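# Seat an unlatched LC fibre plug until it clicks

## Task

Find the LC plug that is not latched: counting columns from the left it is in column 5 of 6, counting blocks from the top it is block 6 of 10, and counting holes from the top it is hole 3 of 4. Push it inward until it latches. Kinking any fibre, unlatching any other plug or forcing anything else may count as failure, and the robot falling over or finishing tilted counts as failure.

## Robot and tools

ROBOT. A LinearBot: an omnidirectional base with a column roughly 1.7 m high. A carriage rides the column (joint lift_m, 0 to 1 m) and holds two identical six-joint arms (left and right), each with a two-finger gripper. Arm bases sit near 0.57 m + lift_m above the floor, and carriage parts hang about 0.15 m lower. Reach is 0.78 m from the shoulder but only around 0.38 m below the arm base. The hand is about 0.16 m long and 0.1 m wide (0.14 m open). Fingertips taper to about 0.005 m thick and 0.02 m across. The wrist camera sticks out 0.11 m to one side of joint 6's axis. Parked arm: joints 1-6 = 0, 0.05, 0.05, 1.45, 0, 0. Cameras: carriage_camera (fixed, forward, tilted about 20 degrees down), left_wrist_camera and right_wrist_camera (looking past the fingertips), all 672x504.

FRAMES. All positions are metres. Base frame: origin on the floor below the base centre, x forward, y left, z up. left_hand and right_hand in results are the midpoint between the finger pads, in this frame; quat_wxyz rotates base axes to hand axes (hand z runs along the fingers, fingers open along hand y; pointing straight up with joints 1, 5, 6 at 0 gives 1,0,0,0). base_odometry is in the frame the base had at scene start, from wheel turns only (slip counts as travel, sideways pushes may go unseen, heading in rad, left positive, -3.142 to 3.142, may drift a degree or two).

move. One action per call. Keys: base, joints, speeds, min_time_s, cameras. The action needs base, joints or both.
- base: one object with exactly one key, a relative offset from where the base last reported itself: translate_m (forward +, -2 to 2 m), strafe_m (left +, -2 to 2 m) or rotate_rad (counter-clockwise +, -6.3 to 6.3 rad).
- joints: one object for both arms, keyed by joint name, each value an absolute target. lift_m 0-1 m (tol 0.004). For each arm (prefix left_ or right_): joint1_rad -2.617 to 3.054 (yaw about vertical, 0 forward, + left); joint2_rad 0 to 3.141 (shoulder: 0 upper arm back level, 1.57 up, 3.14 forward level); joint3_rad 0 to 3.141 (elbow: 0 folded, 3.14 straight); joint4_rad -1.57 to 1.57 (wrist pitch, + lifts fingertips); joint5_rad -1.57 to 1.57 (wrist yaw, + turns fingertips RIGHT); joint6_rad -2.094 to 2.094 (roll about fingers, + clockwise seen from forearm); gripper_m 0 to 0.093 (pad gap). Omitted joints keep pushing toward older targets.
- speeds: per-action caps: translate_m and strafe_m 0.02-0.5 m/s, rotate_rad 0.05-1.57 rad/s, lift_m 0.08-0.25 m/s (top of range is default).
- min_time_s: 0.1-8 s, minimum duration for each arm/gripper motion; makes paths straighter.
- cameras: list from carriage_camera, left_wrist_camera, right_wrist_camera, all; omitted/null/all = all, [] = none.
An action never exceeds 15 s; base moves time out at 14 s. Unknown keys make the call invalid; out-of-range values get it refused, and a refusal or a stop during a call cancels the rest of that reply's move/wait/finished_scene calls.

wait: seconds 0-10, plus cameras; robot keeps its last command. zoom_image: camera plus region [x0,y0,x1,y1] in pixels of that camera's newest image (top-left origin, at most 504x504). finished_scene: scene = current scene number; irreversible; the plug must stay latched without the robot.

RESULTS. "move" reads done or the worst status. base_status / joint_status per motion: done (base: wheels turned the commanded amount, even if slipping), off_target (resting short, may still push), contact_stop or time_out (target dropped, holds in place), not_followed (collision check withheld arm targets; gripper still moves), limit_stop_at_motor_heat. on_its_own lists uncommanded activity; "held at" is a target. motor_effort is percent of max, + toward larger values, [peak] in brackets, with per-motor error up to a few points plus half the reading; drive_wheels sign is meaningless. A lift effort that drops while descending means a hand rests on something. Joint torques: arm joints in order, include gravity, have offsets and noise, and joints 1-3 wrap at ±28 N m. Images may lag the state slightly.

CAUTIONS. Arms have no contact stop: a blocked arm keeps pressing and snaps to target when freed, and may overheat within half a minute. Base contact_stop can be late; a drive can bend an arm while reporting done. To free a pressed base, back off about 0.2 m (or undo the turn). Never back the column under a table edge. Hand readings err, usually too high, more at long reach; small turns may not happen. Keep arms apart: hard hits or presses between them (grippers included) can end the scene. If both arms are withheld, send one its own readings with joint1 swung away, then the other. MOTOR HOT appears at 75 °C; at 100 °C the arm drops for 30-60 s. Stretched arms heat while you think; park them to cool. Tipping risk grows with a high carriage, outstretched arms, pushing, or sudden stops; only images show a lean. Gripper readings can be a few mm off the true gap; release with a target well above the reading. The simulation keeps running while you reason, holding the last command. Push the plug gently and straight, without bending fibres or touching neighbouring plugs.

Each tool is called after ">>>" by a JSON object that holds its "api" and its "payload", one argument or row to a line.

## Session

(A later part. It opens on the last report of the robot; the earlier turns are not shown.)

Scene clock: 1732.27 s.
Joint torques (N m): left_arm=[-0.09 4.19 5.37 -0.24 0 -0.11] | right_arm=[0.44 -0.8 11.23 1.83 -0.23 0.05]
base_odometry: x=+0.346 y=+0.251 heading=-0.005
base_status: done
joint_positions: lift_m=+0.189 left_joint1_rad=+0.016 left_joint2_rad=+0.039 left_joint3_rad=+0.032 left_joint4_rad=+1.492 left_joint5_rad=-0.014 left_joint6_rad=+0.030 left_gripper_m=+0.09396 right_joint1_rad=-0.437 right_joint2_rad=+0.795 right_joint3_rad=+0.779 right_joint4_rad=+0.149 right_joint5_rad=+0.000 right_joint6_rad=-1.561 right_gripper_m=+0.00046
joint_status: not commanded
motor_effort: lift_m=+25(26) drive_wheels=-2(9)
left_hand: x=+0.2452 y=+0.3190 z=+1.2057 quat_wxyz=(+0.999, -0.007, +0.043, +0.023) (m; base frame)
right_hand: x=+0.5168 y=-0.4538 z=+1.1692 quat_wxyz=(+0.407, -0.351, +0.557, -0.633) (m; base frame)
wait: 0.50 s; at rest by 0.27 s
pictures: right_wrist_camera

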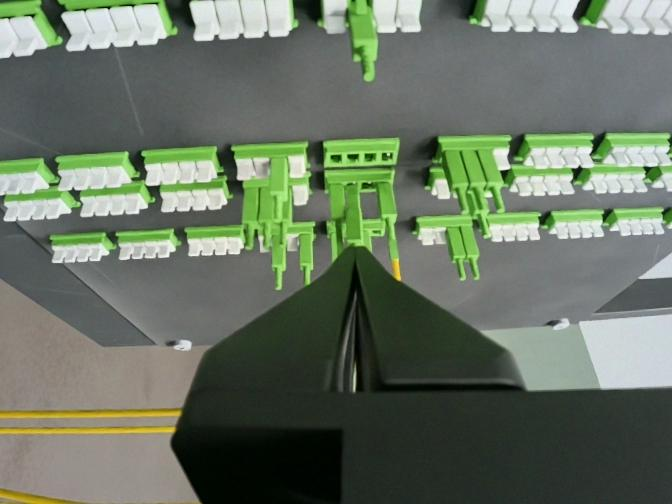

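>>> {"api": "move", "payload": {
  "base": {"translate_m": -0.003},
  "speeds": {"translate_m": 0.03},
  "cameras": []
}}

>>> {"api": "move", "payload": {
  "base": {"strafe_m": 0.0017},
  "speeds": {"strafe_m": 0.02},
  "cameras": []
}}

>>> {"api": "move", "payload": {
  "base": {"translate_m": 0.003},
  "speeds": {"translate_m": 0.03},
  "cameras": []
}}

>>> {"api": "wait", "payload": {
  "seconds": 0.5,
  "cameras": ["right_wrist_camera"]
}}

>>> {"api": "zoom_image", "payload": {
  "camera": "right_wrist_camera",
  "region": [320, 160, 380, 250]
}}

>>> {"api": "move", "payload": {
  "base": {"translate_m": 0.002},
  "speeds": {"translate_m": 0.03},
  "cameras": []
}}

>>> {"api": "wait", "payload": {
  "seconds": 0.5,
  "cameras": ["right_wrist_camera"]
}}

>>> {"api": "zoom_image", "payload": {
  "camera": "right_wrist_camera",
  "region": [320, 160, 380, 250]
}}

Scene clock: 1751.37 s.
Joint torques (N m): left_arm=[-0.08 4.07 5.42 -0.24 -0.01 -0.11] | right_arm=[0.44 -0.79 11.19 1.82 -0.24 0.05]
move: done
base_odometry: x=+0.343 y=+0.251 heading=-0.005
base_status: done
joint_positions: lift_m=+0.189 left_joint1_rad=+0.016 left_joint2_rad=+0.039 left_joint3_rad=+0.032 left_joint4_rad=+1.492 left_joint5_rad=-0.014 left_joint6_rad=+0.030 left_gripper_m=+0.09396 right_joint1_rad=-0.437 right_joint2_rad=+0.796 right_joint3_rad=+0.779 right_joint4_rad=+0.149 right_joint5_rad=+0.000 right_joint6_rad=-1.561 right_gripper_m=+0.00046
joint_status: not commanded
motor_effort: lift_m=+25(26) drive_wheels=+1(5)
left_hand: x=+0.2452 y=+0.3190 z=+1.2057 quat_wxyz=(+0.999, -0.007, +0.043, +0.023) (m; base frame)
right_hand: x=+0.5170 y=-0.4539 z=+1.1690 quat_wxyz=(+0.407, -0.351, +0.558, -0.633) (m; base frame)
pictures: none
No camera images: "cameras" was empty.

Scene clock: 1752.07 s.
Joint torques (N m): left_arm=[-0.08 4.14 5.44 -0.27 -0.01 -0.1] | right_arm=[0.44 -0.76 11.26 1.83 -0.2 0.04]
move: done
base_odometry: x=+0.343 y=+0.253 heading=-0.005
base_status: done
joint_positions: lift_m=+0.189 left_joint1_rad=+0.016 left_joint2_rad=+0.039 left_joint3_rad=+0.032 left_joint4_rad=+1.492 left_joint5_rad=-0.014 left_joint6_rad=+0.030 left_gripper_m=+0.09396 right_joint1_rad=-0.437 right_joint2_rad=+0.796 right_joint3_rad=+0.779 right_joint4_rad=+0.150 right_joint5_rad=-0.002 right_joint6_rad=-1.561 right_gripper_m=+0.00046
joint_status: not commanded
motor_effort: lift_m=+25(25) drive_wheels=+0(8)
left_hand: x=+0.2452 y=+0.3190 z=+1.2057 quat_wxyz=(+0.999, -0.007, +0.043, +0.023) (m; base frame)
right_hand: x=+0.5171 y=-0.4536 z=+1.1691 quat_wxyz=(+0.407, -0.352, +0.557, -0.633) (m; base frame)
pictures: none
No camera images: "cameras" was empty.

Scene clock: 1752.60 s.
Joint torques (N m): left_arm=[-0.02 4.23 5.37 -0.26 0.01 -0.12] | right_arm=[0.53 -0.73 11.26 1.83 -0.27 0.04]
move: done
base_odometry: x=+0.346 y=+0.253 heading=-0.005
base_status: done
joint_positions: lift_m=+0.189 left_joint1_rad=+0.016 left_joint2_rad=+0.039 left_joint3_rad=+0.032 left_joint4_rad=+1.492 left_joint5_rad=-0.014 left_joint6_rad=+0.030 left_gripper_m=+0.09396 right_joint1_rad=-0.437 right_joint2_rad=+0.796 right_joint3_rad=+0.779 right_joint4_rad=+0.150 right_joint5_rad=+0.002 right_joint6_rad=-1.561 right_gripper_m=+0.00046
joint_status: not commanded
motor_effort: lift_m=+25(26) drive_wheels=+0(5)
left_hand: x=+0.2453 y=+0.3190 z=+1.2057 quat_wxyz=(+0.999, -0.007, +0.043, +0.023) (m; base frame)
right_hand: x=+0.5168 y=-0.4541 z=+1.1691 quat_wxyz=(+0.406, -0.351, +0.558, -0.633) (m; base frame)
pictures: none
No camera images: "cameras" was empty.

Scene clock: 1753.10 s.
Joint torques (N m): left_arm=[-0.09 4.11 5.44 -0.25 0 -0.1] | right_arm=[0.42 -0.79 11.25 1.82 -0.26 0.05]
base_odometry: x=+0.346 y=+0.253 heading=-0.005
base_status: done
joint_positions: lift_m=+0.189 left_joint1_rad=+0.016 left_joint2_rad=+0.039 left_joint3_rad=+0.032 left_joint4_rad=+1.492 left_joint5_rad=-0.014 left_joint6_rad=+0.030 left_gripper_m=+0.09396 right_joint1_rad=-0.437 right_joint2_rad=+0.796 right_joint3_rad=+0.779 right_joint4_rad=+0.150 right_joint5_rad=+0.002 right_joint6_rad=-1.561 right_gripper_m=+0.00046
joint_status: not commanded
motor_effort: lift_m=+25(26) drive_wheels=-1(5)
left_hand: x=+0.2453 y=+0.3190 z=+1.2057 quat_wxyz=(+0.999, -0.007, +0.043, +0.023) (m; base frame)
right_hand: x=+0.5168 y=-0.4541 z=+1.1691 quat_wxyz=(+0.406, -0.351, +0.558, -0.633) (m; base frame)
wait: 0.50 s; at rest by 0.27 s
pictures: right_wrist_camera

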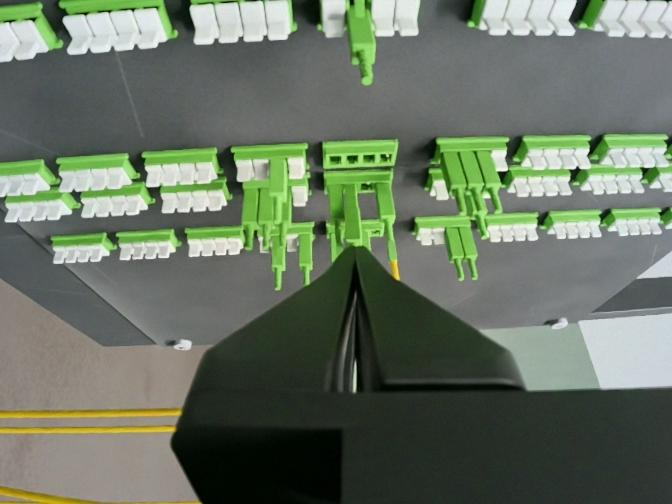

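Scaled by 5.600 from the camera's 672x504 image, which has a finer 960x720 frame.

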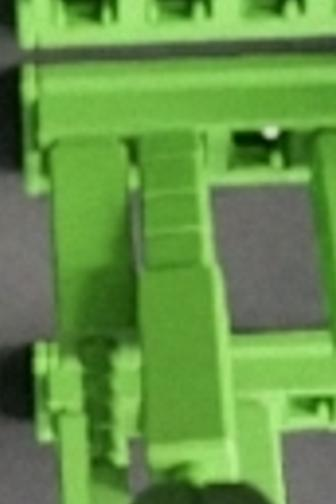

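Scene clock: 1753.60 s.
Joint torques (N m): left_arm=[0.02 4.12 5.44 -0.24 -0.01 -0.11] | right_arm=[0.42 -0.61 11.23 1.79 -0.31 0.04]
move: done
base_odometry: x=+0.348 y=+0.253 heading=-0.005
base_status: done
joint_positions: lift_m=+0.189 left_joint1_rad=+0.016 left_joint2_rad=+0.039 left_joint3_rad=+0.032 left_joint4_rad=+1.492 left_joint5_rad=-0.014 left_joint6_rad=+0.030 left_gripper_m=+0.09396 right_joint1_rad=-0.437 right_joint2_rad=+0.794 right_joint3_rad=+0.779 right_joint4_rad=+0.153 right_joint5_rad=+0.006 right_joint6_rad=-1.561 right_gripper_m=+0.00046
joint_status: not commanded
motor_effort: lift_m=+25(25) drive_wheels=-3(5)
left_hand: x=+0.2453 y=+0.3190 z=+1.2057 quat_wxyz=(+0.999, -0.007, +0.043, +0.023) (m; base frame)
right_hand: x=+0.5160 y=-0.4544 z=+1.1705 quat_wxyz=(+0.406, -0.348, +0.557, -0.635) (m; base frame)
pictures: none
No camera images: "cameras" was empty.

Scene clock: 1754.10 s.
Joint torques (N m): left_arm=[-0.16 4.21 5.46 -0.26 -0.01 -0.11] | right_arm=[0.42 -0.57 11.25 1.79 -0.3 0.04]
base_odometry: x=+0.348 y=+0.253 heading=-0.005
base_status: done
joint_positions: lift_m=+0.189 left_joint1_rad=+0.016 left_joint2_rad=+0.039 left_joint3_rad=+0.032 left_joint4_rad=+1.492 left_joint5_rad=-0.014 left_joint6_rad=+0.030 left_gripper_m=+0.09396 right_joint1_rad=-0.437 right_joint2_rad=+0.794 right_joint3_rad=+0.779 right_joint4_rad=+0.153 right_joint5_rad=+0.006 right_joint6_rad=-1.561 right_gripper_m=+0.00046
joint_status: not commanded
motor_effort: lift_m=+25(25) drive_wheels=-1(5)
left_hand: x=+0.2453 y=+0.3190 z=+1.2057 quat_wxyz=(+0.999, -0.007, +0.043, +0.023) (m; base frame)
right_hand: x=+0.5160 y=-0.4545 z=+1.1706 quat_wxyz=(+0.406, -0.348, +0.557, -0.635) (m; base frame)
wait: 0.50 s; at rest by 0.27 s
pictures: right_wrist_camera

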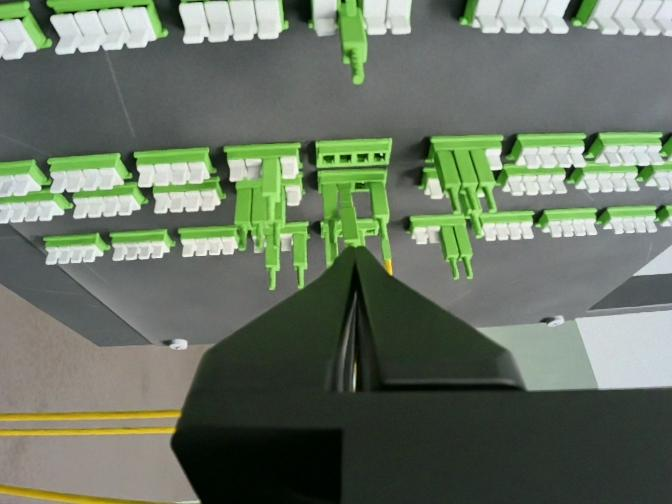

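Scaled by 5.600 from the camera's 672x504 image, which has a finer 960x720 frame.

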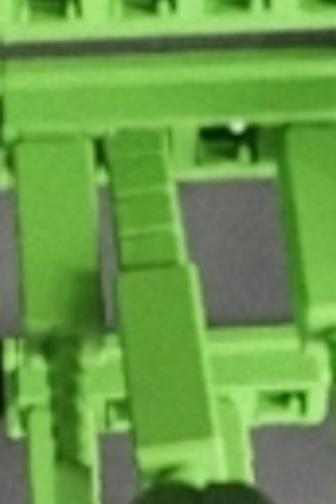

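>>> {"api": "move", "payload": {
  "base": {"translate_m": -0.004},
  "speeds": {"translate_m": 0.03},
  "cameras": []
}}

>>> {"api": "move", "payload": {
  "base": {"strafe_m": -0.001},
  "speeds": {"strafe_m": 0.02},
  "cameras": []
}}

>>> {"api": "move", "payload": {
  "base": {"translate_m": 0.003},
  "speeds": {"translate_m": 0.03},
  "cameras": []
}}

>>> {"api": "wait", "payload": {
  "seconds": 0.5,
  "cameras": ["right_wrist_camera"]
}}

>>> {"api": "zoom_image", "payload": {
  "camera": "right_wrist_camera",
  "region": [320, 160, 380, 210]
}}

>>> {"api": "move", "payload": {
  "base": {"translate_m": 0.002},
  "speeds": {"translate_m": 0.03},
  "cameras": []
}}

>>> {"api": "wait", "payload": {
  "seconds": 0.5,
  "cameras": ["right_wrist_camera"]
}}

>>> {"api": "zoom_image", "payload": {
  "camera": "right_wrist_camera",
  "region": [320, 160, 380, 210]
}}

Scene clock: 1773.67 s.
Joint torques (N m): left_arm=[-0.13 4.26 5.45 -0.21 -0.02 -0.14] | right_arm=[0.42 -0.68 11.25 1.8 -0.26 0.05]
move: done
base_odometry: x=+0.344 y=+0.253 heading=-0.005
base_status: done
joint_positions: lift_m=+0.189 left_joint1_rad=+0.016 left_joint2_rad=+0.039 left_joint3_rad=+0.032 left_joint4_rad=+1.492 left_joint5_rad=-0.014 left_joint6_rad=+0.030 left_gripper_m=+0.09396 right_joint1_rad=-0.437 right_joint2_rad=+0.796 right_joint3_rad=+0.779 right_joint4_rad=+0.153 right_joint5_rad=+0.002 right_joint6_rad=-1.561 right_gripper_m=+0.00046
joint_status: not commanded
motor_effort: lift_m=+25(25) drive_wheels=+4(5)
left_hand: x=+0.2452 y=+0.3190 z=+1.2057 quat_wxyz=(+0.999, -0.007, +0.043, +0.023) (m; base frame)
right_hand: x=+0.5166 y=-0.4541 z=+1.1701 quat_wxyz=(+0.407, -0.350, +0.557, -0.634) (m; base frame)
pictures: none
No camera images: "cameras" was empty.

Scene clock: 1774.23 s.
Joint torques (N m): left_arm=[-0.03 4.26 5.39 -0.27 0 -0.11] | right_arm=[0.42 -0.91 11.26 1.8 -0.24 0.05]
move: done
base_odometry: x=+0.344 y=+0.252 heading=-0.005
base_status: done
joint_positions: lift_m=+0.189 left_joint1_rad=+0.016 left_joint2_rad=+0.039 left_joint3_rad=+0.032 left_joint4_rad=+1.492 left_joint5_rad=-0.014 left_joint6_rad=+0.030 left_gripper_m=+0.09396 right_joint1_rad=-0.437 right_joint2_rad=+0.797 right_joint3_rad=+0.779 right_joint4_rad=+0.152 right_joint5_rad=+0.000 right_joint6_rad=-1.561 right_gripper_m=+0.00046
joint_status: not commanded
motor_effort: lift_m=+25(25) drive_wheels=+2(3)
left_hand: x=+0.2452 y=+0.3190 z=+1.2057 quat_wxyz=(+0.999, -0.007, +0.043, +0.023) (m; base frame)
right_hand: x=+0.5172 y=-0.4540 z=+1.1694 quat_wxyz=(+0.407, -0.351, +0.557, -0.633) (m; base frame)
pictures: none
No camera images: "cameras" was empty.

Scene clock: 1774.77 s.
Joint torques (N m): left_arm=[-0.06 4.22 5.46 -0.21 0.01 -0.11] | right_arm=[0.39 -0.87 11.23 1.8 -0.28 0.04]
move: done
base_odometry: x=+0.347 y=+0.252 heading=-0.005
base_status: done
joint_positions: lift_m=+0.189 left_joint1_rad=+0.016 left_joint2_rad=+0.039 left_joint3_rad=+0.032 left_joint4_rad=+1.491 left_joint5_rad=-0.014 left_joint6_rad=+0.030 left_gripper_m=+0.09396 right_joint1_rad=-0.437 right_joint2_rad=+0.797 right_joint3_rad=+0.779 right_joint4_rad=+0.151 right_joint5_rad=+0.007 right_joint6_rad=-1.561 right_gripper_m=+0.00046
joint_status: not commanded
motor_effort: lift_m=+25(25) drive_wheels=-1(5)
left_hand: x=+0.2454 y=+0.3190 z=+1.2057 quat_wxyz=(+0.999, -0.007, +0.043, +0.023) (m; base frame)
right_hand: x=+0.5168 y=-0.4548 z=+1.1692 quat_wxyz=(+0.405, -0.349, +0.558, -0.634) (m; base frame)
pictures: none
No camera images: "cameras" was empty.

Scene clock: 1775.27 s.
Joint torques (N m): left_arm=[-0.12 4.21 5.41 -0.23 0 -0.11] | right_arm=[0.39 -0.88 11.25 1.81 -0.27 0.05]
base_odometry: x=+0.347 y=+0.252 heading=-0.005
base_status: done
joint_positions: lift_m=+0.189 left_joint1_rad=+0.016 left_joint2_rad=+0.039 left_joint3_rad=+0.032 left_joint4_rad=+1.491 left_joint5_rad=-0.014 left_joint6_rad=+0.030 left_gripper_m=+0.09396 right_joint1_rad=-0.437 right_joint2_rad=+0.797 right_joint3_rad=+0.779 right_joint4_rad=+0.151 right_joint5_rad=+0.004 right_joint6_rad=-1.561 right_gripper_m=+0.00046
joint_status: not commanded
motor_effort: lift_m=+25(25) drive_wheels=-2(5)
left_hand: x=+0.2454 y=+0.3190 z=+1.2057 quat_wxyz=(+0.999, -0.007, +0.043, +0.023) (m; base frame)
right_hand: x=+0.5170 y=-0.4545 z=+1.1692 quat_wxyz=(+0.406, -0.350, +0.558, -0.634) (m; base frame)
wait: 0.50 s; at rest by 0.27 s
pictures: right_wrist_camera

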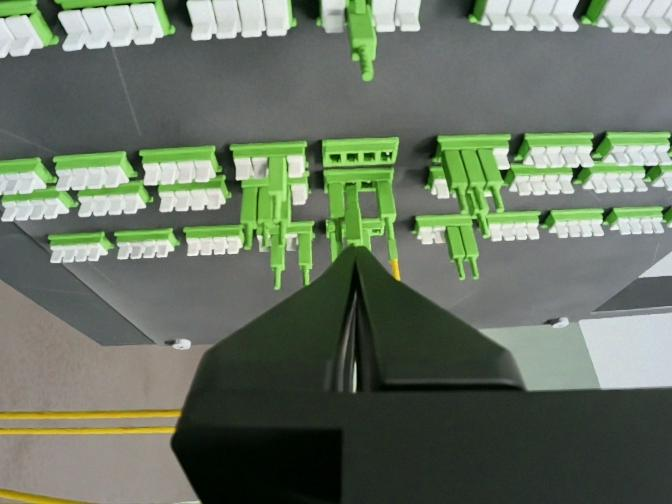

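Scaled by 8.400 from the camera's 672x504 image, which has a finer 960x720 frame.

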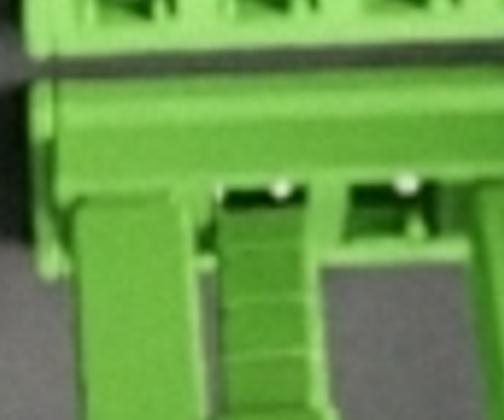

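Scene clock: 1775.77 s.
Joint torques (N m): left_arm=[-0.1 4.16 5.41 -0.22 -0.01 -0.11] | right_arm=[0.43 -0.44 11.25 1.79 -0.29 0.05]
move: done
base_odometry: x=+0.349 y=+0.252 heading=-0.005
base_status: done
joint_positions: lift_m=+0.189 left_joint1_rad=+0.016 left_joint2_rad=+0.039 left_joint3_rad=+0.032 left_joint4_rad=+1.491 left_joint5_rad=-0.014 left_joint6_rad=+0.030 left_gripper_m=+0.09396 right_joint1_rad=-0.437 right_joint2_rad=+0.793 right_joint3_rad=+0.779 right_joint4_rad=+0.151 right_joint5_rad=+0.007 right_joint6_rad=-1.561 right_gripper_m=+0.00046
joint_status: not commanded
motor_effort: lift_m=+25(26) drive_wheels=-1(5)
left_hand: x=+0.2454 y=+0.3190 z=+1.2057 quat_wxyz=(+0.999, -0.007, +0.043, +0.023) (m; base frame)
right_hand: x=+0.5157 y=-0.4543 z=+1.1704 quat_wxyz=(+0.406, -0.348, +0.557, -0.635) (m; base frame)
pictures: none
No camera images: "cameras" was empty.

Scene clock: 1776.27 s.
Joint torques (N m): left_arm=[-0.1 4.14 5.42 -0.23 0 -0.15] | right_arm=[0.39 -0.43 11.23 1.8 -0.31 0.05]
base_odometry: x=+0.349 y=+0.252 heading=-0.005
base_status: done
joint_positions: lift_m=+0.189 left_joint1_rad=+0.016 left_joint2_rad=+0.039 left_joint3_rad=+0.032 left_joint4_rad=+1.491 left_joint5_rad=-0.014 left_joint6_rad=+0.030 left_gripper_m=+0.09396 right_joint1_rad=-0.437 right_joint2_rad=+0.793 right_joint3_rad=+0.779 right_joint4_rad=+0.151 right_joint5_rad=+0.007 right_joint6_rad=-1.561 right_gripper_m=+0.00046
joint_status: not commanded
motor_effort: lift_m=+25(26) drive_wheels=-1(5)
left_hand: x=+0.2454 y=+0.3190 z=+1.2057 quat_wxyz=(+0.999, -0.007, +0.043, +0.023) (m; base frame)
right_hand: x=+0.5157 y=-0.4544 z=+1.1704 quat_wxyz=(+0.406, -0.348, +0.557, -0.635) (m; base frame)
wait: 0.50 s; at rest by 0.27 s
pictures: right_wrist_camera

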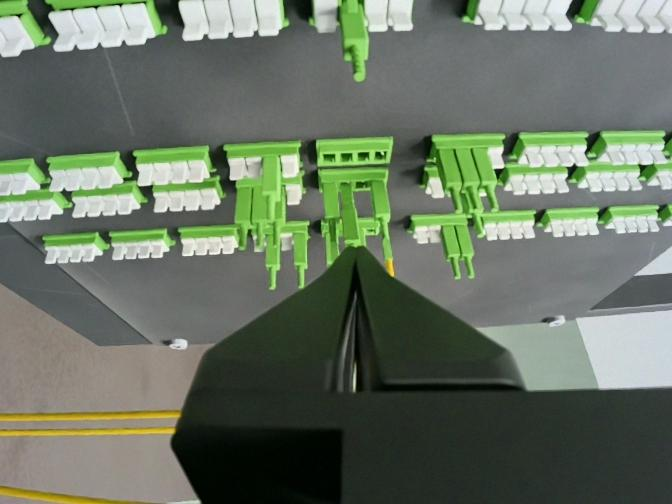

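Scaled by 8.400 from the camera's 672x504 image, which has a finer 960x720 frame.

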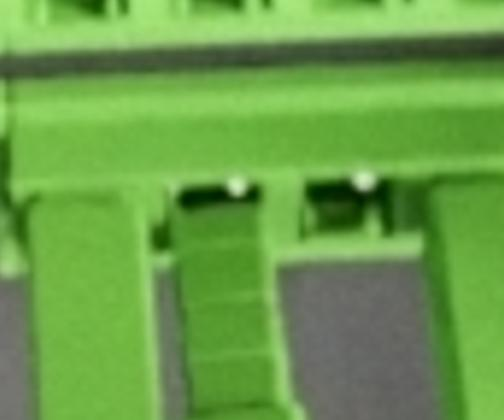

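>>> {"api": "move", "payload": {
  "base": {"translate_m": -0.004},
  "speeds": {"translate_m": 0.03},
  "cameras": []
}}

>>> {"api": "move", "payload": {
  "base": {"strafe_m": 0.001},
  "speeds": {"strafe_m": 0.02},
  "cameras": []
}}

>>> {"api": "move", "payload": {
  "base": {"translate_m": 0.002},
  "speeds": {"translate_m": 0.03},
  "cameras": []
}}

>>> {"api": "wait", "payload": {
  "seconds": 0.5,
  "cameras": ["right_wrist_camera"]
}}

>>> {"api": "zoom_image", "payload": {
  "camera": "right_wrist_camera",
  "region": [320, 160, 380, 210]
}}

>>> {"api": "move", "payload": {
  "base": {"translate_m": 0.002},
  "speeds": {"translate_m": 0.03},
  "cameras": []
}}

>>> {"api": "wait", "payload": {
  "seconds": 0.5,
  "cameras": ["right_wrist_camera"]
}}

>>> {"api": "zoom_image", "payload": {
  "camera": "right_wrist_camera",
  "region": [320, 160, 380, 210]
}}

Scene clock: 1794.60 s.
Joint torques (N m): left_arm=[-0.14 4.07 5.49 -0.25 -0.01 -0.12] | right_arm=[0.42 -0.7 11.29 1.8 -0.26 0.05]
move: done
base_odometry: x=+0.345 y=+0.252 heading=-0.005
base_status: done
joint_positions: lift_m=+0.189 left_joint1_rad=+0.016 left_joint2_rad=+0.039 left_joint3_rad=+0.032 left_joint4_rad=+1.492 left_joint5_rad=-0.014 left_joint6_rad=+0.030 left_gripper_m=+0.09396 right_joint1_rad=-0.437 right_joint2_rad=+0.796 right_joint3_rad=+0.779 right_joint4_rad=+0.151 right_joint5_rad=+0.002 right_joint6_rad=-1.561 right_gripper_m=+0.00046
joint_status: not commanded
motor_effort: lift_m=+25(25) drive_wheels=+0(3)
left_hand: x=+0.2453 y=+0.3190 z=+1.2057 quat_wxyz=(+0.999, -0.007, +0.043, +0.023) (m; base frame)
right_hand: x=+0.5167 y=-0.4540 z=+1.1696 quat_wxyz=(+0.407, -0.350, +0.557, -0.634) (m; base frame)
pictures: none
No camera images: "cameras" was empty.

Scene clock: 1795.27 s.
Joint torques (N m): left_arm=[-0.02 4.15 5.5 -0.24 -0.04 -0.12] | right_arm=[0.4 -0.72 11.25 1.8 -0.22 0.05]
move: done
base_odometry: x=+0.345 y=+0.253 heading=-0.005
base_status: done
joint_positions: lift_m=+0.189 left_joint1_rad=+0.016 left_joint2_rad=+0.039 left_joint3_rad=+0.032 left_joint4_rad=+1.492 left_joint5_rad=-0.014 left_joint6_rad=+0.030 left_gripper_m=+0.09396 right_joint1_rad=-0.437 right_joint2_rad=+0.796 right_joint3_rad=+0.779 right_joint4_rad=+0.151 right_joint5_rad=+0.000 right_joint6_rad=-1.561 right_gripper_m=+0.00046
joint_status: not commanded
motor_effort: lift_m=+25(25) drive_wheels=+0(7)
left_hand: x=+0.2453 y=+0.3190 z=+1.2057 quat_wxyz=(+0.999, -0.007, +0.043, +0.023) (m; base frame)
right_hand: x=+0.5169 y=-0.4536 z=+1.1696 quat_wxyz=(+0.407, -0.351, +0.557, -0.633) (m; base frame)
pictures: none
No camera images: "cameras" was empty.

Scene clock: 1795.77 s.
Joint torques (N m): left_arm=[-0.16 4.16 5.39 -0.21 -0.01 -0.11] | right_arm=[0.42 -0.79 11.22 1.81 -0.27 0.05]
move: done
base_odometry: x=+0.347 y=+0.253 heading=-0.005
base_status: done
joint_positions: lift_m=+0.189 left_joint1_rad=+0.016 left_joint2_rad=+0.039 left_joint3_rad=+0.032 left_joint4_rad=+1.492 left_joint5_rad=-0.014 left_joint6_rad=+0.030 left_gripper_m=+0.09396 right_joint1_rad=-0.437 right_joint2_rad=+0.796 right_joint3_rad=+0.779 right_joint4_rad=+0.151 right_joint5_rad=+0.003 right_joint6_rad=-1.561 right_gripper_m=+0.00046
joint_status: not commanded
motor_effort: lift_m=+25(25) drive_wheels=-4(5)
left_hand: x=+0.2453 y=+0.3190 z=+1.2057 quat_wxyz=(+0.999, -0.007, +0.043, +0.023) (m; base frame)
right_hand: x=+0.5166 y=-0.4542 z=+1.1696 quat_wxyz=(+0.406, -0.350, +0.557, -0.634) (m; base frame)
pictures: none
No camera images: "cameras" was empty.

Scene clock: 1796.27 s.
Joint torques (N m): left_arm=[-0.1 4.21 5.38 -0.26 -0.01 -0.12] | right_arm=[0.42 -0.76 11.26 1.8 -0.27 0.05]
base_odometry: x=+0.347 y=+0.253 heading=-0.005
base_status: done
joint_positions: lift_m=+0.189 left_joint1_rad=+0.016 left_joint2_rad=+0.039 left_joint3_rad=+0.032 left_joint4_rad=+1.492 left_joint5_rad=-0.014 left_joint6_rad=+0.030 left_gripper_m=+0.09396 right_joint1_rad=-0.437 right_joint2_rad=+0.796 right_joint3_rad=+0.779 right_joint4_rad=+0.151 right_joint5_rad=+0.003 right_joint6_rad=-1.561 right_gripper_m=+0.00046
joint_status: not commanded
motor_effort: lift_m=+25(25) drive_wheels=-2(5)
left_hand: x=+0.2453 y=+0.3190 z=+1.2057 quat_wxyz=(+0.999, -0.007, +0.043, +0.023) (m; base frame)
right_hand: x=+0.5166 y=-0.4542 z=+1.1696 quat_wxyz=(+0.407, -0.350, +0.557, -0.634) (m; base frame)
wait: 0.50 s; at rest by 0.27 s
pictures: right_wrist_camera

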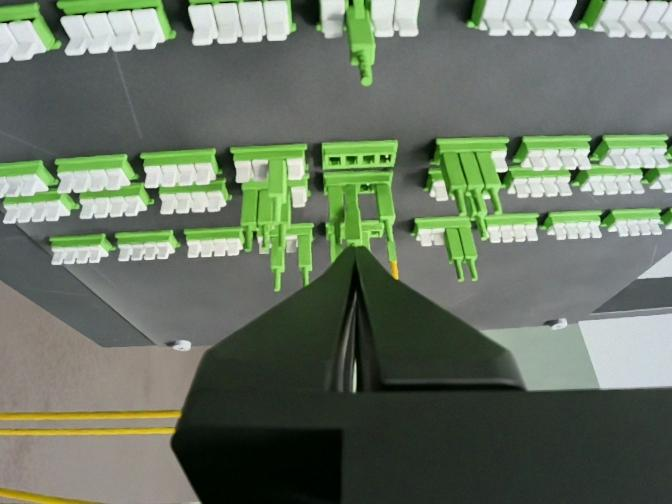

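Scaled by 8.400 from the camera's 672x504 image, which has a finer 960x720 frame.

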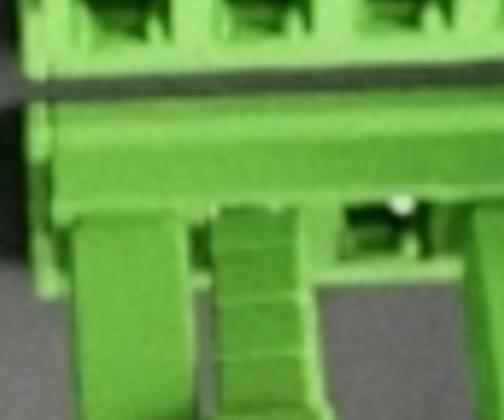

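Scene clock: 1796.77 s.
Joint torques (N m): left_arm=[-0.12 4.11 5.48 -0.22 0.02 -0.12] | right_arm=[0.42 -0.54 11.26 1.81 -0.31 0.04]
move: done
base_odometry: x=+0.349 y=+0.253 heading=-0.005
base_status: done
joint_positions: lift_m=+0.189 left_joint1_rad=+0.016 left_joint2_rad=+0.039 left_joint3_rad=+0.032 left_joint4_rad=+1.491 left_joint5_rad=-0.014 left_joint6_rad=+0.030 left_gripper_m=+0.09396 right_joint1_rad=-0.437 right_joint2_rad=+0.794 right_joint3_rad=+0.779 right_joint4_rad=+0.151 right_joint5_rad=+0.006 right_joint6_rad=-1.561 right_gripper_m=+0.00046
joint_status: not commanded
motor_effort: lift_m=+25(25) drive_wheels=-2(5)
left_hand: x=+0.2454 y=+0.3190 z=+1.2057 quat_wxyz=(+0.999, -0.007, +0.043, +0.023) (m; base frame)
right_hand: x=+0.5159 y=-0.4545 z=+1.1702 quat_wxyz=(+0.406, -0.348, +0.557, -0.635) (m; base frame)
pictures: none
No camera images: "cameras" was empty.

Scene clock: 1797.27 s.
Joint torques (N m): left_arm=[-0.1 4.12 5.41 -0.24 -0.01 -0.11] | right_arm=[0.4 -0.55 11.23 1.8 -0.28 0.05]
base_odometry: x=+0.349 y=+0.253 heading=-0.005
base_status: done
joint_positions: lift_m=+0.189 left_joint1_rad=+0.016 left_joint2_rad=+0.039 left_joint3_rad=+0.032 left_joint4_rad=+1.491 left_joint5_rad=-0.014 left_joint6_rad=+0.030 left_gripper_m=+0.09396 right_joint1_rad=-0.437 right_joint2_rad=+0.794 right_joint3_rad=+0.779 right_joint4_rad=+0.151 right_joint5_rad=+0.006 right_joint6_rad=-1.561 right_gripper_m=+0.00046
joint_status: not commanded
motor_effort: lift_m=+25(25) drive_wheels=-1(5)
left_hand: x=+0.2454 y=+0.3190 z=+1.2057 quat_wxyz=(+0.999, -0.007, +0.043, +0.023) (m; base frame)
right_hand: x=+0.5159 y=-0.4545 z=+1.1702 quat_wxyz=(+0.406, -0.348, +0.557, -0.635) (m; base frame)
wait: 0.50 s; at rest by 0.27 s
pictures: right_wrist_camera

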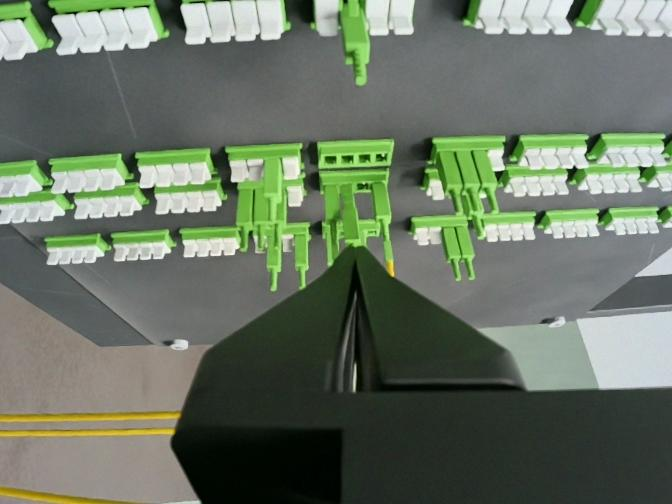

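Scaled by 8.400 from the camera's 672x504 image, which has a finer 960x720 frame.

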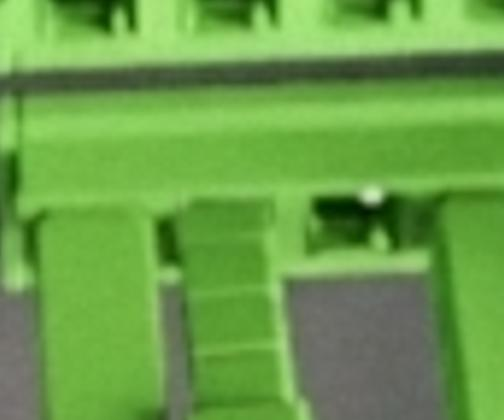

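>>> {"api": "move", "payload": {
  "base": {"strafe_m": -0.001},
  "speeds": {"strafe_m": 0.02},
  "cameras": []
}}

>>> {"api": "wait", "payload": {
  "seconds": 0.5,
  "cameras": ["right_wrist_camera"]
}}

>>> {"api": "zoom_image", "payload": {
  "camera": "right_wrist_camera",
  "region": [320, 160, 380, 210]
}}

>>> {"api": "move", "payload": {
  "base": {"translate_m": 0.002},
  "speeds": {"translate_m": 0.03},
  "cameras": []
}}

>>> {"api": "wait", "payload": {
  "seconds": 0.5,
  "cameras": ["right_wrist_camera"]
}}

>>> {"api": "zoom_image", "payload": {
  "camera": "right_wrist_camera",
  "region": [310, 150, 390, 270]
}}

Scene clock: 1812.90 s.
Joint torques (N m): left_arm=[-0.24 4.19 5.37 -0.23 0.02 -0.14] | right_arm=[0.4 -0.57 11.26 1.81 -0.31 0.05]
move: done
base_odometry: x=+0.349 y=+0.252 heading=-0.005
base_status: done
joint_positions: lift_m=+0.189 left_joint1_rad=+0.016 left_joint2_rad=+0.039 left_joint3_rad=+0.032 left_joint4_rad=+1.491 left_joint5_rad=-0.014 left_joint6_rad=+0.030 left_gripper_m=+0.09396 right_joint1_rad=-0.437 right_joint2_rad=+0.794 right_joint3_rad=+0.779 right_joint4_rad=+0.151 right_joint5_rad=+0.006 right_joint6_rad=-1.561 right_gripper_m=+0.00046
joint_status: not commanded
motor_effort: lift_m=+25(26) drive_wheels=-3(7)
left_hand: x=+0.2454 y=+0.3190 z=+1.2057 quat_wxyz=(+0.999, -0.007, +0.043, +0.023) (m; base frame)
right_hand: x=+0.5159 y=-0.4545 z=+1.1702 quat_wxyz=(+0.406, -0.348, +0.557, -0.635) (m; base frame)
pictures: none
No camera images: "cameras" was empty.

Scene clock: 1813.40 s.
Joint torques (N m): left_arm=[-0.1 4.11 5.49 -0.23 -0.02 -0.12] | right_arm=[0.4 -0.54 11.25 1.8 -0.31 0.05]
base_odometry: x=+0.349 y=+0.252 heading=-0.005
base_status: done
joint_positions: lift_m=+0.189 left_joint1_rad=+0.016 left_joint2_rad=+0.039 left_joint3_rad=+0.032 left_joint4_rad=+1.491 left_joint5_rad=-0.014 left_joint6_rad=+0.030 left_gripper_m=+0.09396 right_joint1_rad=-0.437 right_joint2_rad=+0.794 right_joint3_rad=+0.779 right_joint4_rad=+0.151 right_joint5_rad=+0.006 right_joint6_rad=-1.561 right_gripper_m=+0.00046
joint_status: not commanded
motor_effort: lift_m=+25(26) drive_wheels=-3(7)
left_hand: x=+0.2454 y=+0.3190 z=+1.2057 quat_wxyz=(+0.999, -0.007, +0.043, +0.023) (m; base frame)
right_hand: x=+0.5159 y=-0.4545 z=+1.1702 quat_wxyz=(+0.406, -0.348, +0.557, -0.635) (m; base frame)
wait: 0.50 s; at rest by 0.27 s
pictures: right_wrist_camera

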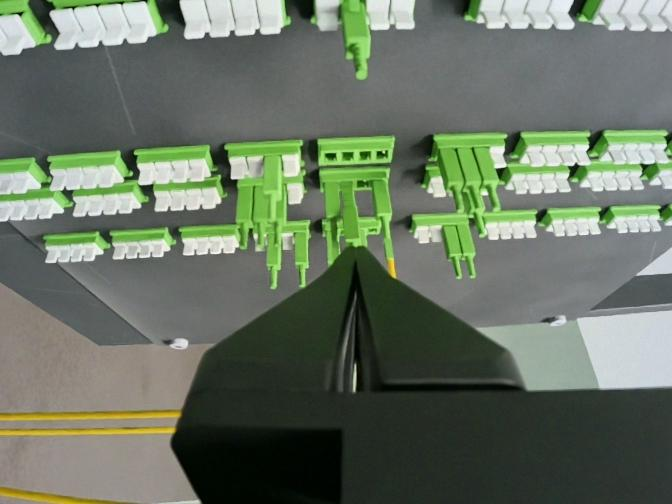

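Scaled by 8.400 from the camera's 672x504 image, which has a finer 960x720 frame.

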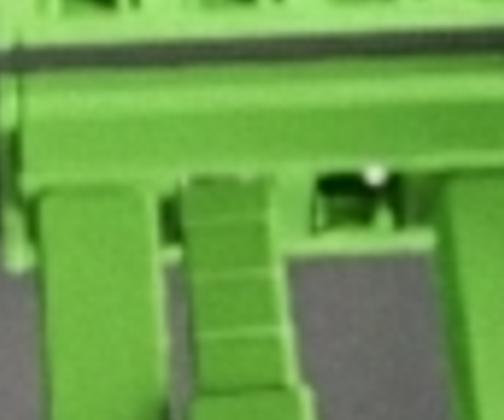

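Scene clock: 1813.90 s.
Joint torques (N m): left_arm=[-0.12 4.19 5.46 -0.23 -0.02 -0.11] | right_arm=[0.38 -0.12 11.22 1.77 -0.32 0.05]
move: done
base_odometry: x=+0.351 y=+0.252 heading=-0.005
base_status: done
joint_positions: lift_m=+0.189 left_joint1_rad=+0.016 left_joint2_rad=+0.039 left_joint3_rad=+0.032 left_joint4_rad=+1.492 left_joint5_rad=-0.014 left_joint6_rad=+0.030 left_gripper_m=+0.09396 right_joint1_rad=-0.437 right_joint2_rad=+0.790 right_joint3_rad=+0.779 right_joint4_rad=+0.155 right_joint5_rad=+0.007 right_joint6_rad=-1.561 right_gripper_m=+0.00046
joint_status: not commanded
motor_effort: lift_m=+25(26) drive_wheels=+0(4)
left_hand: x=+0.2453 y=+0.3190 z=+1.2057 quat_wxyz=(+0.999, -0.007, +0.043, +0.023) (m; base frame)
right_hand: x=+0.5146 y=-0.4541 z=+1.1724 quat_wxyz=(+0.407, -0.346, +0.555, -0.637) (m; base frame)
pictures: none
No camera images: "cameras" was empty.

Scene clock: 1814.40 s.
Joint torques (N m): left_arm=[-0.03 4.16 5.35 -0.23 -0.01 -0.13] | right_arm=[0.43 -0.14 11.23 1.75 -0.27 0.05]
base_odometry: x=+0.351 y=+0.252 heading=-0.005
base_status: done
joint_positions: lift_m=+0.189 left_joint1_rad=+0.016 left_joint2_rad=+0.039 left_joint3_rad=+0.032 left_joint4_rad=+1.492 left_joint5_rad=-0.014 left_joint6_rad=+0.030 left_gripper_m=+0.09396 right_joint1_rad=-0.437 right_joint2_rad=+0.790 right_joint3_rad=+0.779 right_joint4_rad=+0.155 right_joint5_rad=+0.004 right_joint6_rad=-1.561 right_gripper_m=+0.00046
joint_status: not commanded
motor_effort: lift_m=+25(26) drive_wheels=-4(4)
left_hand: x=+0.2453 y=+0.3190 z=+1.2057 quat_wxyz=(+0.999, -0.007, +0.043, +0.023) (m; base frame)
right_hand: x=+0.5149 y=-0.4536 z=+1.1724 quat_wxyz=(+0.408, -0.348, +0.554, -0.637) (m; base frame)
wait: 0.50 s; at rest by 0.27 s
pictures: right_wrist_camera

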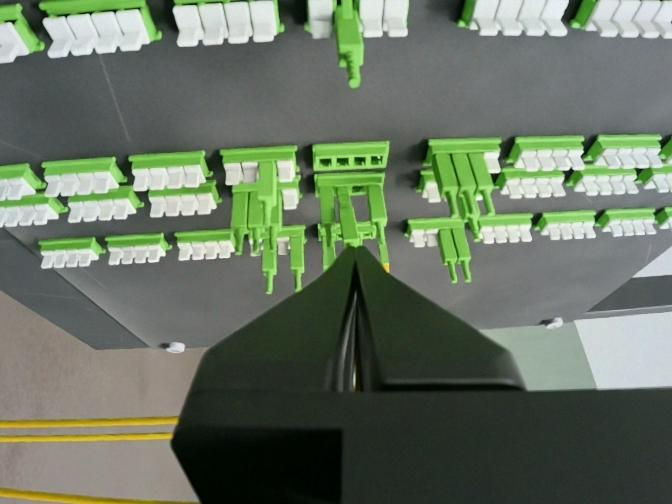

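Scaled by 4.200 from the camera's 672x504 image, which has a finer 960x720 frame.

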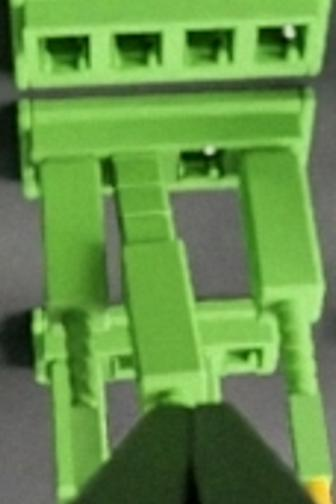

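>>> {"api": "move", "payload": {
  "joints": {"lift_m":0.1865},
  "cameras": []
}}

>>> {"api": "wait", "payload": {
  "seconds": 0.5,
  "cameras": ["right_wrist_camera"]
}}

>>> {"api": "zoom_image", "payload": {
  "camera": "right_wrist_camera",
  "region": [310, 150, 390, 270]
}}

>>> {"api": "move", "payload": {
  "base": {"translate_m": 0.002},
  "speeds": {"translate_m": 0.03},
  "cameras": []
}}

>>> {"api": "wait", "payload": {
  "seconds": 0.5,
  "cameras": ["right_wrist_camera"]
}}

>>> {"api": "zoom_image", "payload": {
  "camera": "right_wrist_camera",
  "region": [310, 150, 390, 270]
}}

Scene clock: 1832.97 s.
Joint torques (N m): left_arm=[-0.08 4.12 5.37 -0.23 0 -0.12] | right_arm=[0.43 -0.27 11.25 1.79 -0.27 0.05]
move: done
base_odometry: x=+0.351 y=+0.252 heading=-0.005
base_status: not commanded
joint_positions: lift_m=+0.187 left_joint1_rad=+0.016 left_joint2_rad=+0.039 left_joint3_rad=+0.032 left_joint4_rad=+1.492 left_joint5_rad=-0.014 left_joint6_rad=+0.030 left_gripper_m=+0.09396 right_joint1_rad=-0.437 right_joint2_rad=+0.791 right_joint3_rad=+0.779 right_joint4_rad=+0.153 right_joint5_rad=+0.004 right_joint6_rad=-1.561 right_gripper_m=+0.00046
joint_status: all done
motor_effort: lift_m=+22(23) drive_wheels=-4(5)
left_hand: x=+0.2453 y=+0.3190 z=+1.2034 quat_wxyz=(+0.999, -0.007, +0.043, +0.023) (m; base frame)
right_hand: x=+0.5153 y=-0.4537 z=+1.1692 quat_wxyz=(+0.408, -0.348, +0.555, -0.636) (m; base frame)
pictures: none
No camera images: "cameras" was empty.

Scene clock: 1833.47 s.
Joint torques (N m): left_arm=[-0.09 4.27 5.45 -0.21 0 -0.1] | right_arm=[0.42 -0.24 11.25 1.79 -0.27 0.05]
base_odometry: x=+0.351 y=+0.252 heading=-0.005
base_status: not commanded
joint_positions: lift_m=+0.187 left_joint1_rad=+0.016 left_joint2_rad=+0.039 left_joint3_rad=+0.032 left_joint4_rad=+1.492 left_joint5_rad=-0.014 left_joint6_rad=+0.030 left_gripper_m=+0.09396 right_joint1_rad=-0.437 right_joint2_rad=+0.791 right_joint3_rad=+0.779 right_joint4_rad=+0.153 right_joint5_rad=+0.004 right_joint6_rad=-1.561 right_gripper_m=+0.00046
joint_status: all done
motor_effort: lift_m=+22(23) drive_wheels=-1(5)
left_hand: x=+0.2453 y=+0.3190 z=+1.2034 quat_wxyz=(+0.999, -0.007, +0.043, +0.023) (m; base frame)
right_hand: x=+0.5153 y=-0.4537 z=+1.1692 quat_wxyz=(+0.408, -0.348, +0.555, -0.636) (m; base frame)
wait: 0.50 s; at rest by 0.27 s
pictures: right_wrist_camera

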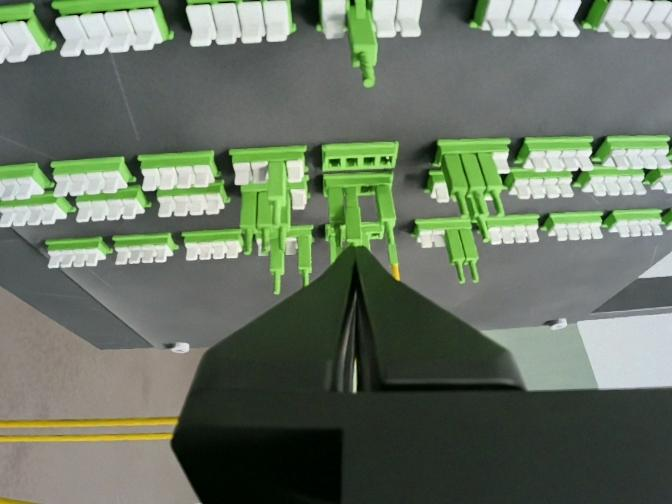

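Scaled by 4.200 from the camera's 672x504 image, which has a finer 960x720 frame.

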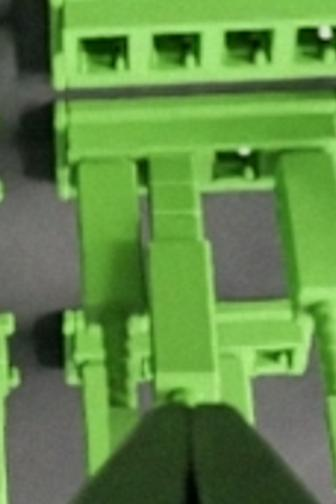

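Scene clock: 1833.97 s.
Joint torques (N m): left_arm=[-0.23 4.22 5.44 -0.21 0.01 -0.11] | right_arm=[0.4 -0.4 11.23 1.79 -0.32 0.05]
move: done
base_odometry: x=+0.353 y=+0.252 heading=-0.006
base_status: done
joint_positions: lift_m=+0.187 left_joint1_rad=+0.016 left_joint2_rad=+0.039 left_joint3_rad=+0.032 left_joint4_rad=+1.492 left_joint5_rad=-0.014 left_joint6_rad=+0.030 left_gripper_m=+0.09396 right_joint1_rad=-0.437 right_joint2_rad=+0.793 right_joint3_rad=+0.779 right_joint4_rad=+0.153 right_joint5_rad=+0.008 right_joint6_rad=-1.561 right_gripper_m=+0.00046
joint_status: not commanded
motor_effort: lift_m=+22(23) drive_wheels=+0(6)
left_hand: x=+0.2453 y=+0.3190 z=+1.2034 quat_wxyz=(+0.999, -0.007, +0.043, +0.023) (m; base frame)
right_hand: x=+0.5154 y=-0.4546 z=+1.1686 quat_wxyz=(+0.406, -0.347, +0.557, -0.636) (m; base frame)
pictures: none
No camera images: "cameras" was empty.

Scene clock: 1834.47 s.
Joint torques (N m): left_arm=[-0.03 4.23 5.34 -0.27 -0.03 -0.13] | right_arm=[0.42 -0.46 11.23 1.79 -0.33 0.05]
base_odometry: x=+0.353 y=+0.252 heading=-0.006
base_status: done
joint_positions: lift_m=+0.187 left_joint1_rad=+0.016 left_joint2_rad=+0.039 left_joint3_rad=+0.032 left_joint4_rad=+1.492 left_joint5_rad=-0.014 left_joint6_rad=+0.030 left_gripper_m=+0.09396 right_joint1_rad=-0.437 right_joint2_rad=+0.793 right_joint3_rad=+0.779 right_joint4_rad=+0.153 right_joint5_rad=+0.008 right_joint6_rad=-1.561 right_gripper_m=+0.00046
joint_status: not commanded
motor_effort: lift_m=+22(23) drive_wheels=-3(6)
left_hand: x=+0.2453 y=+0.3190 z=+1.2034 quat_wxyz=(+0.999, -0.007, +0.043, +0.023) (m; base frame)
right_hand: x=+0.5154 y=-0.4546 z=+1.1686 quat_wxyz=(+0.406, -0.347, +0.557, -0.636) (m; base frame)
wait: 0.50 s; at rest by 0.27 s
pictures: right_wrist_camera

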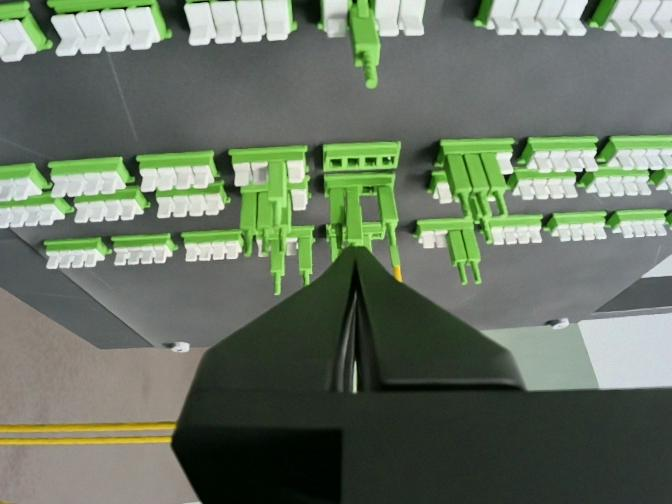

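Scaled by 4.200 from the camera's 672x504 image, which has a finer 960x720 frame.

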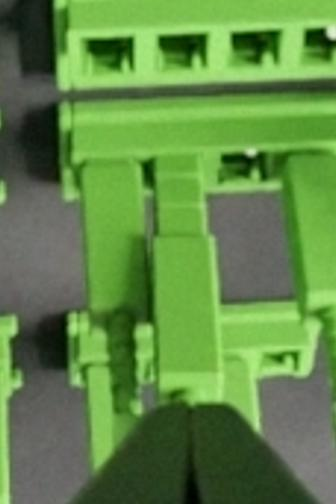

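>>> {"api": "move", "payload": {
  "base": {"translate_m": 0.003},
  "speeds": {"translate_m": 0.03},
  "cameras": []
}}

>>> {"api": "wait", "payload": {
  "seconds": 0.5,
  "cameras": ["right_wrist_camera"]
}}

>>> {"api": "zoom_image", "payload": {
  "camera": "right_wrist_camera",
  "region": [310, 150, 390, 270]
}}

>>> {"api": "move", "payload": {
  "base": {"translate_m": 0.003},
  "speeds": {"translate_m": 0.03},
  "cameras": []
}}

>>> {"api": "wait", "payload": {
  "seconds": 0.5,
  "cameras": ["right_wrist_camera"]
}}

>>> {"api": "zoom_image", "payload": {
  "camera": "right_wrist_camera",
  "region": [310, 150, 390, 270]
}}

Scene clock: 1854.27 s.
Joint torques (N m): left_arm=[-0.1 4.12 5.41 -0.24 -0.02 -0.13] | right_arm=[0.46 -0.47 11.32 1.79 -0.4 0.04]
move: done
base_odometry: x=+0.355 y=+0.252 heading=-0.006
base_status: done
joint_positions: lift_m=+0.187 left_joint1_rad=+0.016 left_joint2_rad=+0.039 left_joint3_rad=+0.032 left_joint4_rad=+1.492 left_joint5_rad=-0.014 left_joint6_rad=+0.030 left_gripper_m=+0.09396 right_joint1_rad=-0.437 right_joint2_rad=+0.793 right_joint3_rad=+0.779 right_joint4_rad=+0.154 right_joint5_rad=+0.015 right_joint6_rad=-1.561 right_gripper_m=+0.00046
joint_status: not commanded
motor_effort: lift_m=+22(23) drive_wheels=-3(4)
left_hand: x=+0.2452 y=+0.3190 z=+1.2034 quat_wxyz=(+0.999, -0.007, +0.043, +0.023) (m; base frame)
right_hand: x=+0.5150 y=-0.4558 z=+1.1686 quat_wxyz=(+0.404, -0.345, +0.558, -0.637) (m; base frame)
pictures: none
No camera images: "cameras" was empty.

Scene clock: 1854.77 s.
Joint torques (N m): left_arm=[-0.2 4.12 5.49 -0.25 0 -0.13] | right_arm=[0.42 -0.46 11.25 1.78 -0.4 0.05]
base_odometry: x=+0.355 y=+0.252 heading=-0.006
base_status: done
joint_positions: lift_m=+0.187 left_joint1_rad=+0.016 left_joint2_rad=+0.039 left_joint3_rad=+0.032 left_joint4_rad=+1.492 left_joint5_rad=-0.014 left_joint6_rad=+0.030 left_gripper_m=+0.09396 right_joint1_rad=-0.437 right_joint2_rad=+0.793 right_joint3_rad=+0.779 right_joint4_rad=+0.154 right_joint5_rad=+0.015 right_joint6_rad=-1.561 right_gripper_m=+0.00046
joint_status: not commanded
motor_effort: lift_m=+23(23) drive_wheels=+1(4)
left_hand: x=+0.2452 y=+0.3190 z=+1.2034 quat_wxyz=(+0.999, -0.007, +0.043, +0.023) (m; base frame)
right_hand: x=+0.5150 y=-0.4558 z=+1.1686 quat_wxyz=(+0.404, -0.345, +0.558, -0.637) (m; base frame)
wait: 0.50 s; at rest by 0.27 s
pictures: right_wrist_camera

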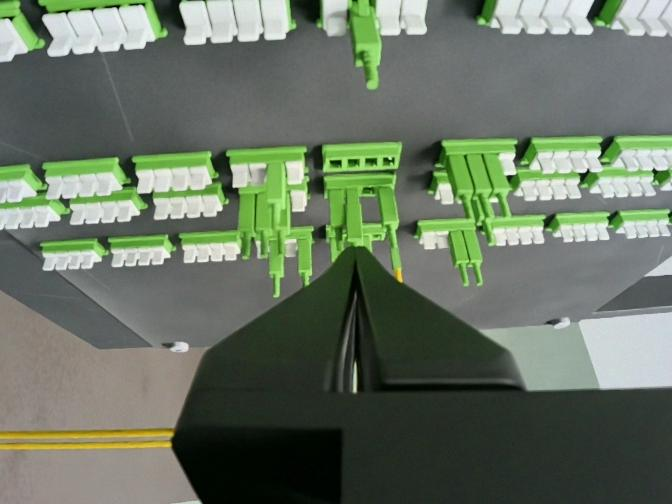

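Scaled by 4.200 from the camera's 672x504 image, which has a finer 960x720 frame.

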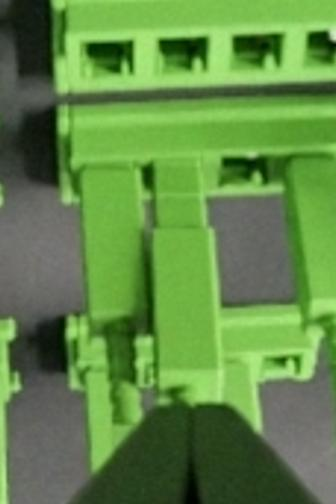

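Scene clock: 1855.50 s.
Joint torques (N m): left_arm=[-0.1 4.19 5.35 -0.25 -0.03 -0.11] | right_arm=[0.42 -0.55 11.23 1.78 -0.28 0.04]
move: done
base_odometry: x=+0.358 y=+0.252 heading=-0.006
base_status: done
joint_positions: lift_m=+0.187 left_joint1_rad=+0.016 left_joint2_rad=+0.039 left_joint3_rad=+0.032 left_joint4_rad=+1.493 left_joint5_rad=-0.014 left_joint6_rad=+0.030 left_gripper_m=+0.09396 right_joint1_rad=-0.437 right_joint2_rad=+0.794 right_joint3_rad=+0.779 right_joint4_rad=+0.155 right_joint5_rad=+0.004 right_joint6_rad=-1.561 right_gripper_m=+0.00046
joint_status: not commanded
motor_effort: lift_m=+22(23) drive_wheels=-3(5)
left_hand: x=+0.2451 y=+0.3190 z=+1.2034 quat_wxyz=(+0.999, -0.007, +0.043, +0.023) (m; base frame)
right_hand: x=+0.5161 y=-0.4541 z=+1.1686 quat_wxyz=(+0.407, -0.349, +0.556, -0.635) (m; base frame)
pictures: none
No camera images: "cameras" was empty.

Scene clock: 1856.00 s.
Joint torques (N m): left_arm=[-0.16 4.18 5.31 -0.28 -0.01 -0.11] | right_arm=[0.4 -0.58 11.25 1.78 -0.26 0.05]
base_odometry: x=+0.358 y=+0.252 heading=-0.006
base_status: done
joint_positions: lift_m=+0.187 left_joint1_rad=+0.016 left_joint2_rad=+0.039 left_joint3_rad=+0.032 left_joint4_rad=+1.493 left_joint5_rad=-0.014 left_joint6_rad=+0.030 left_gripper_m=+0.09396 right_joint1_rad=-0.437 right_joint2_rad=+0.794 right_joint3_rad=+0.779 right_joint4_rad=+0.155 right_joint5_rad=+0.002 right_joint6_rad=-1.561 right_gripper_m=+0.00046
joint_status: not commanded
motor_effort: lift_m=+22(23) drive_wheels=-2(5)
left_hand: x=+0.2451 y=+0.3190 z=+1.2034 quat_wxyz=(+0.999, -0.007, +0.043, +0.023) (m; base frame)
right_hand: x=+0.5162 y=-0.4539 z=+1.1686 quat_wxyz=(+0.408, -0.349, +0.556, -0.635) (m; base frame)
wait: 0.50 s; at rest by 0.27 s
pictures: right_wrist_camera

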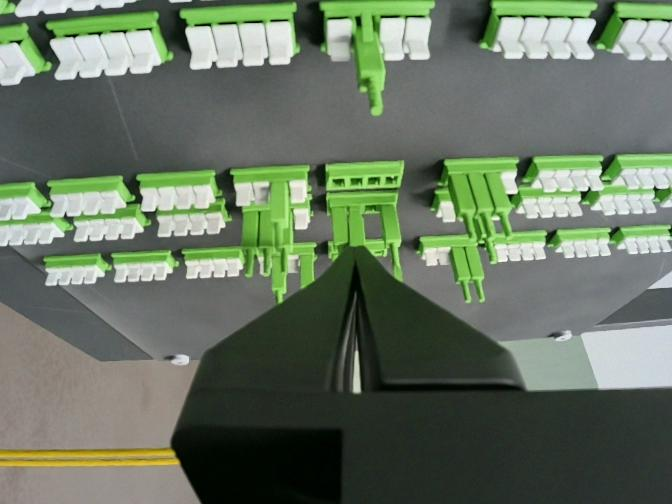

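Scaled by 4.200 from the camera's 672x504 image, which has a finer 960x720 frame.

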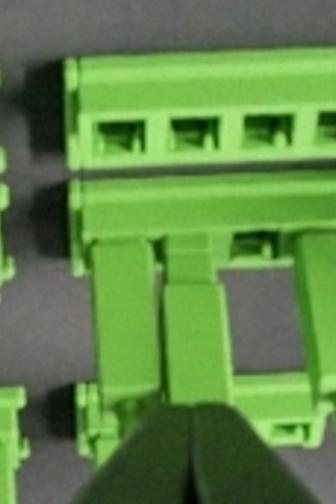

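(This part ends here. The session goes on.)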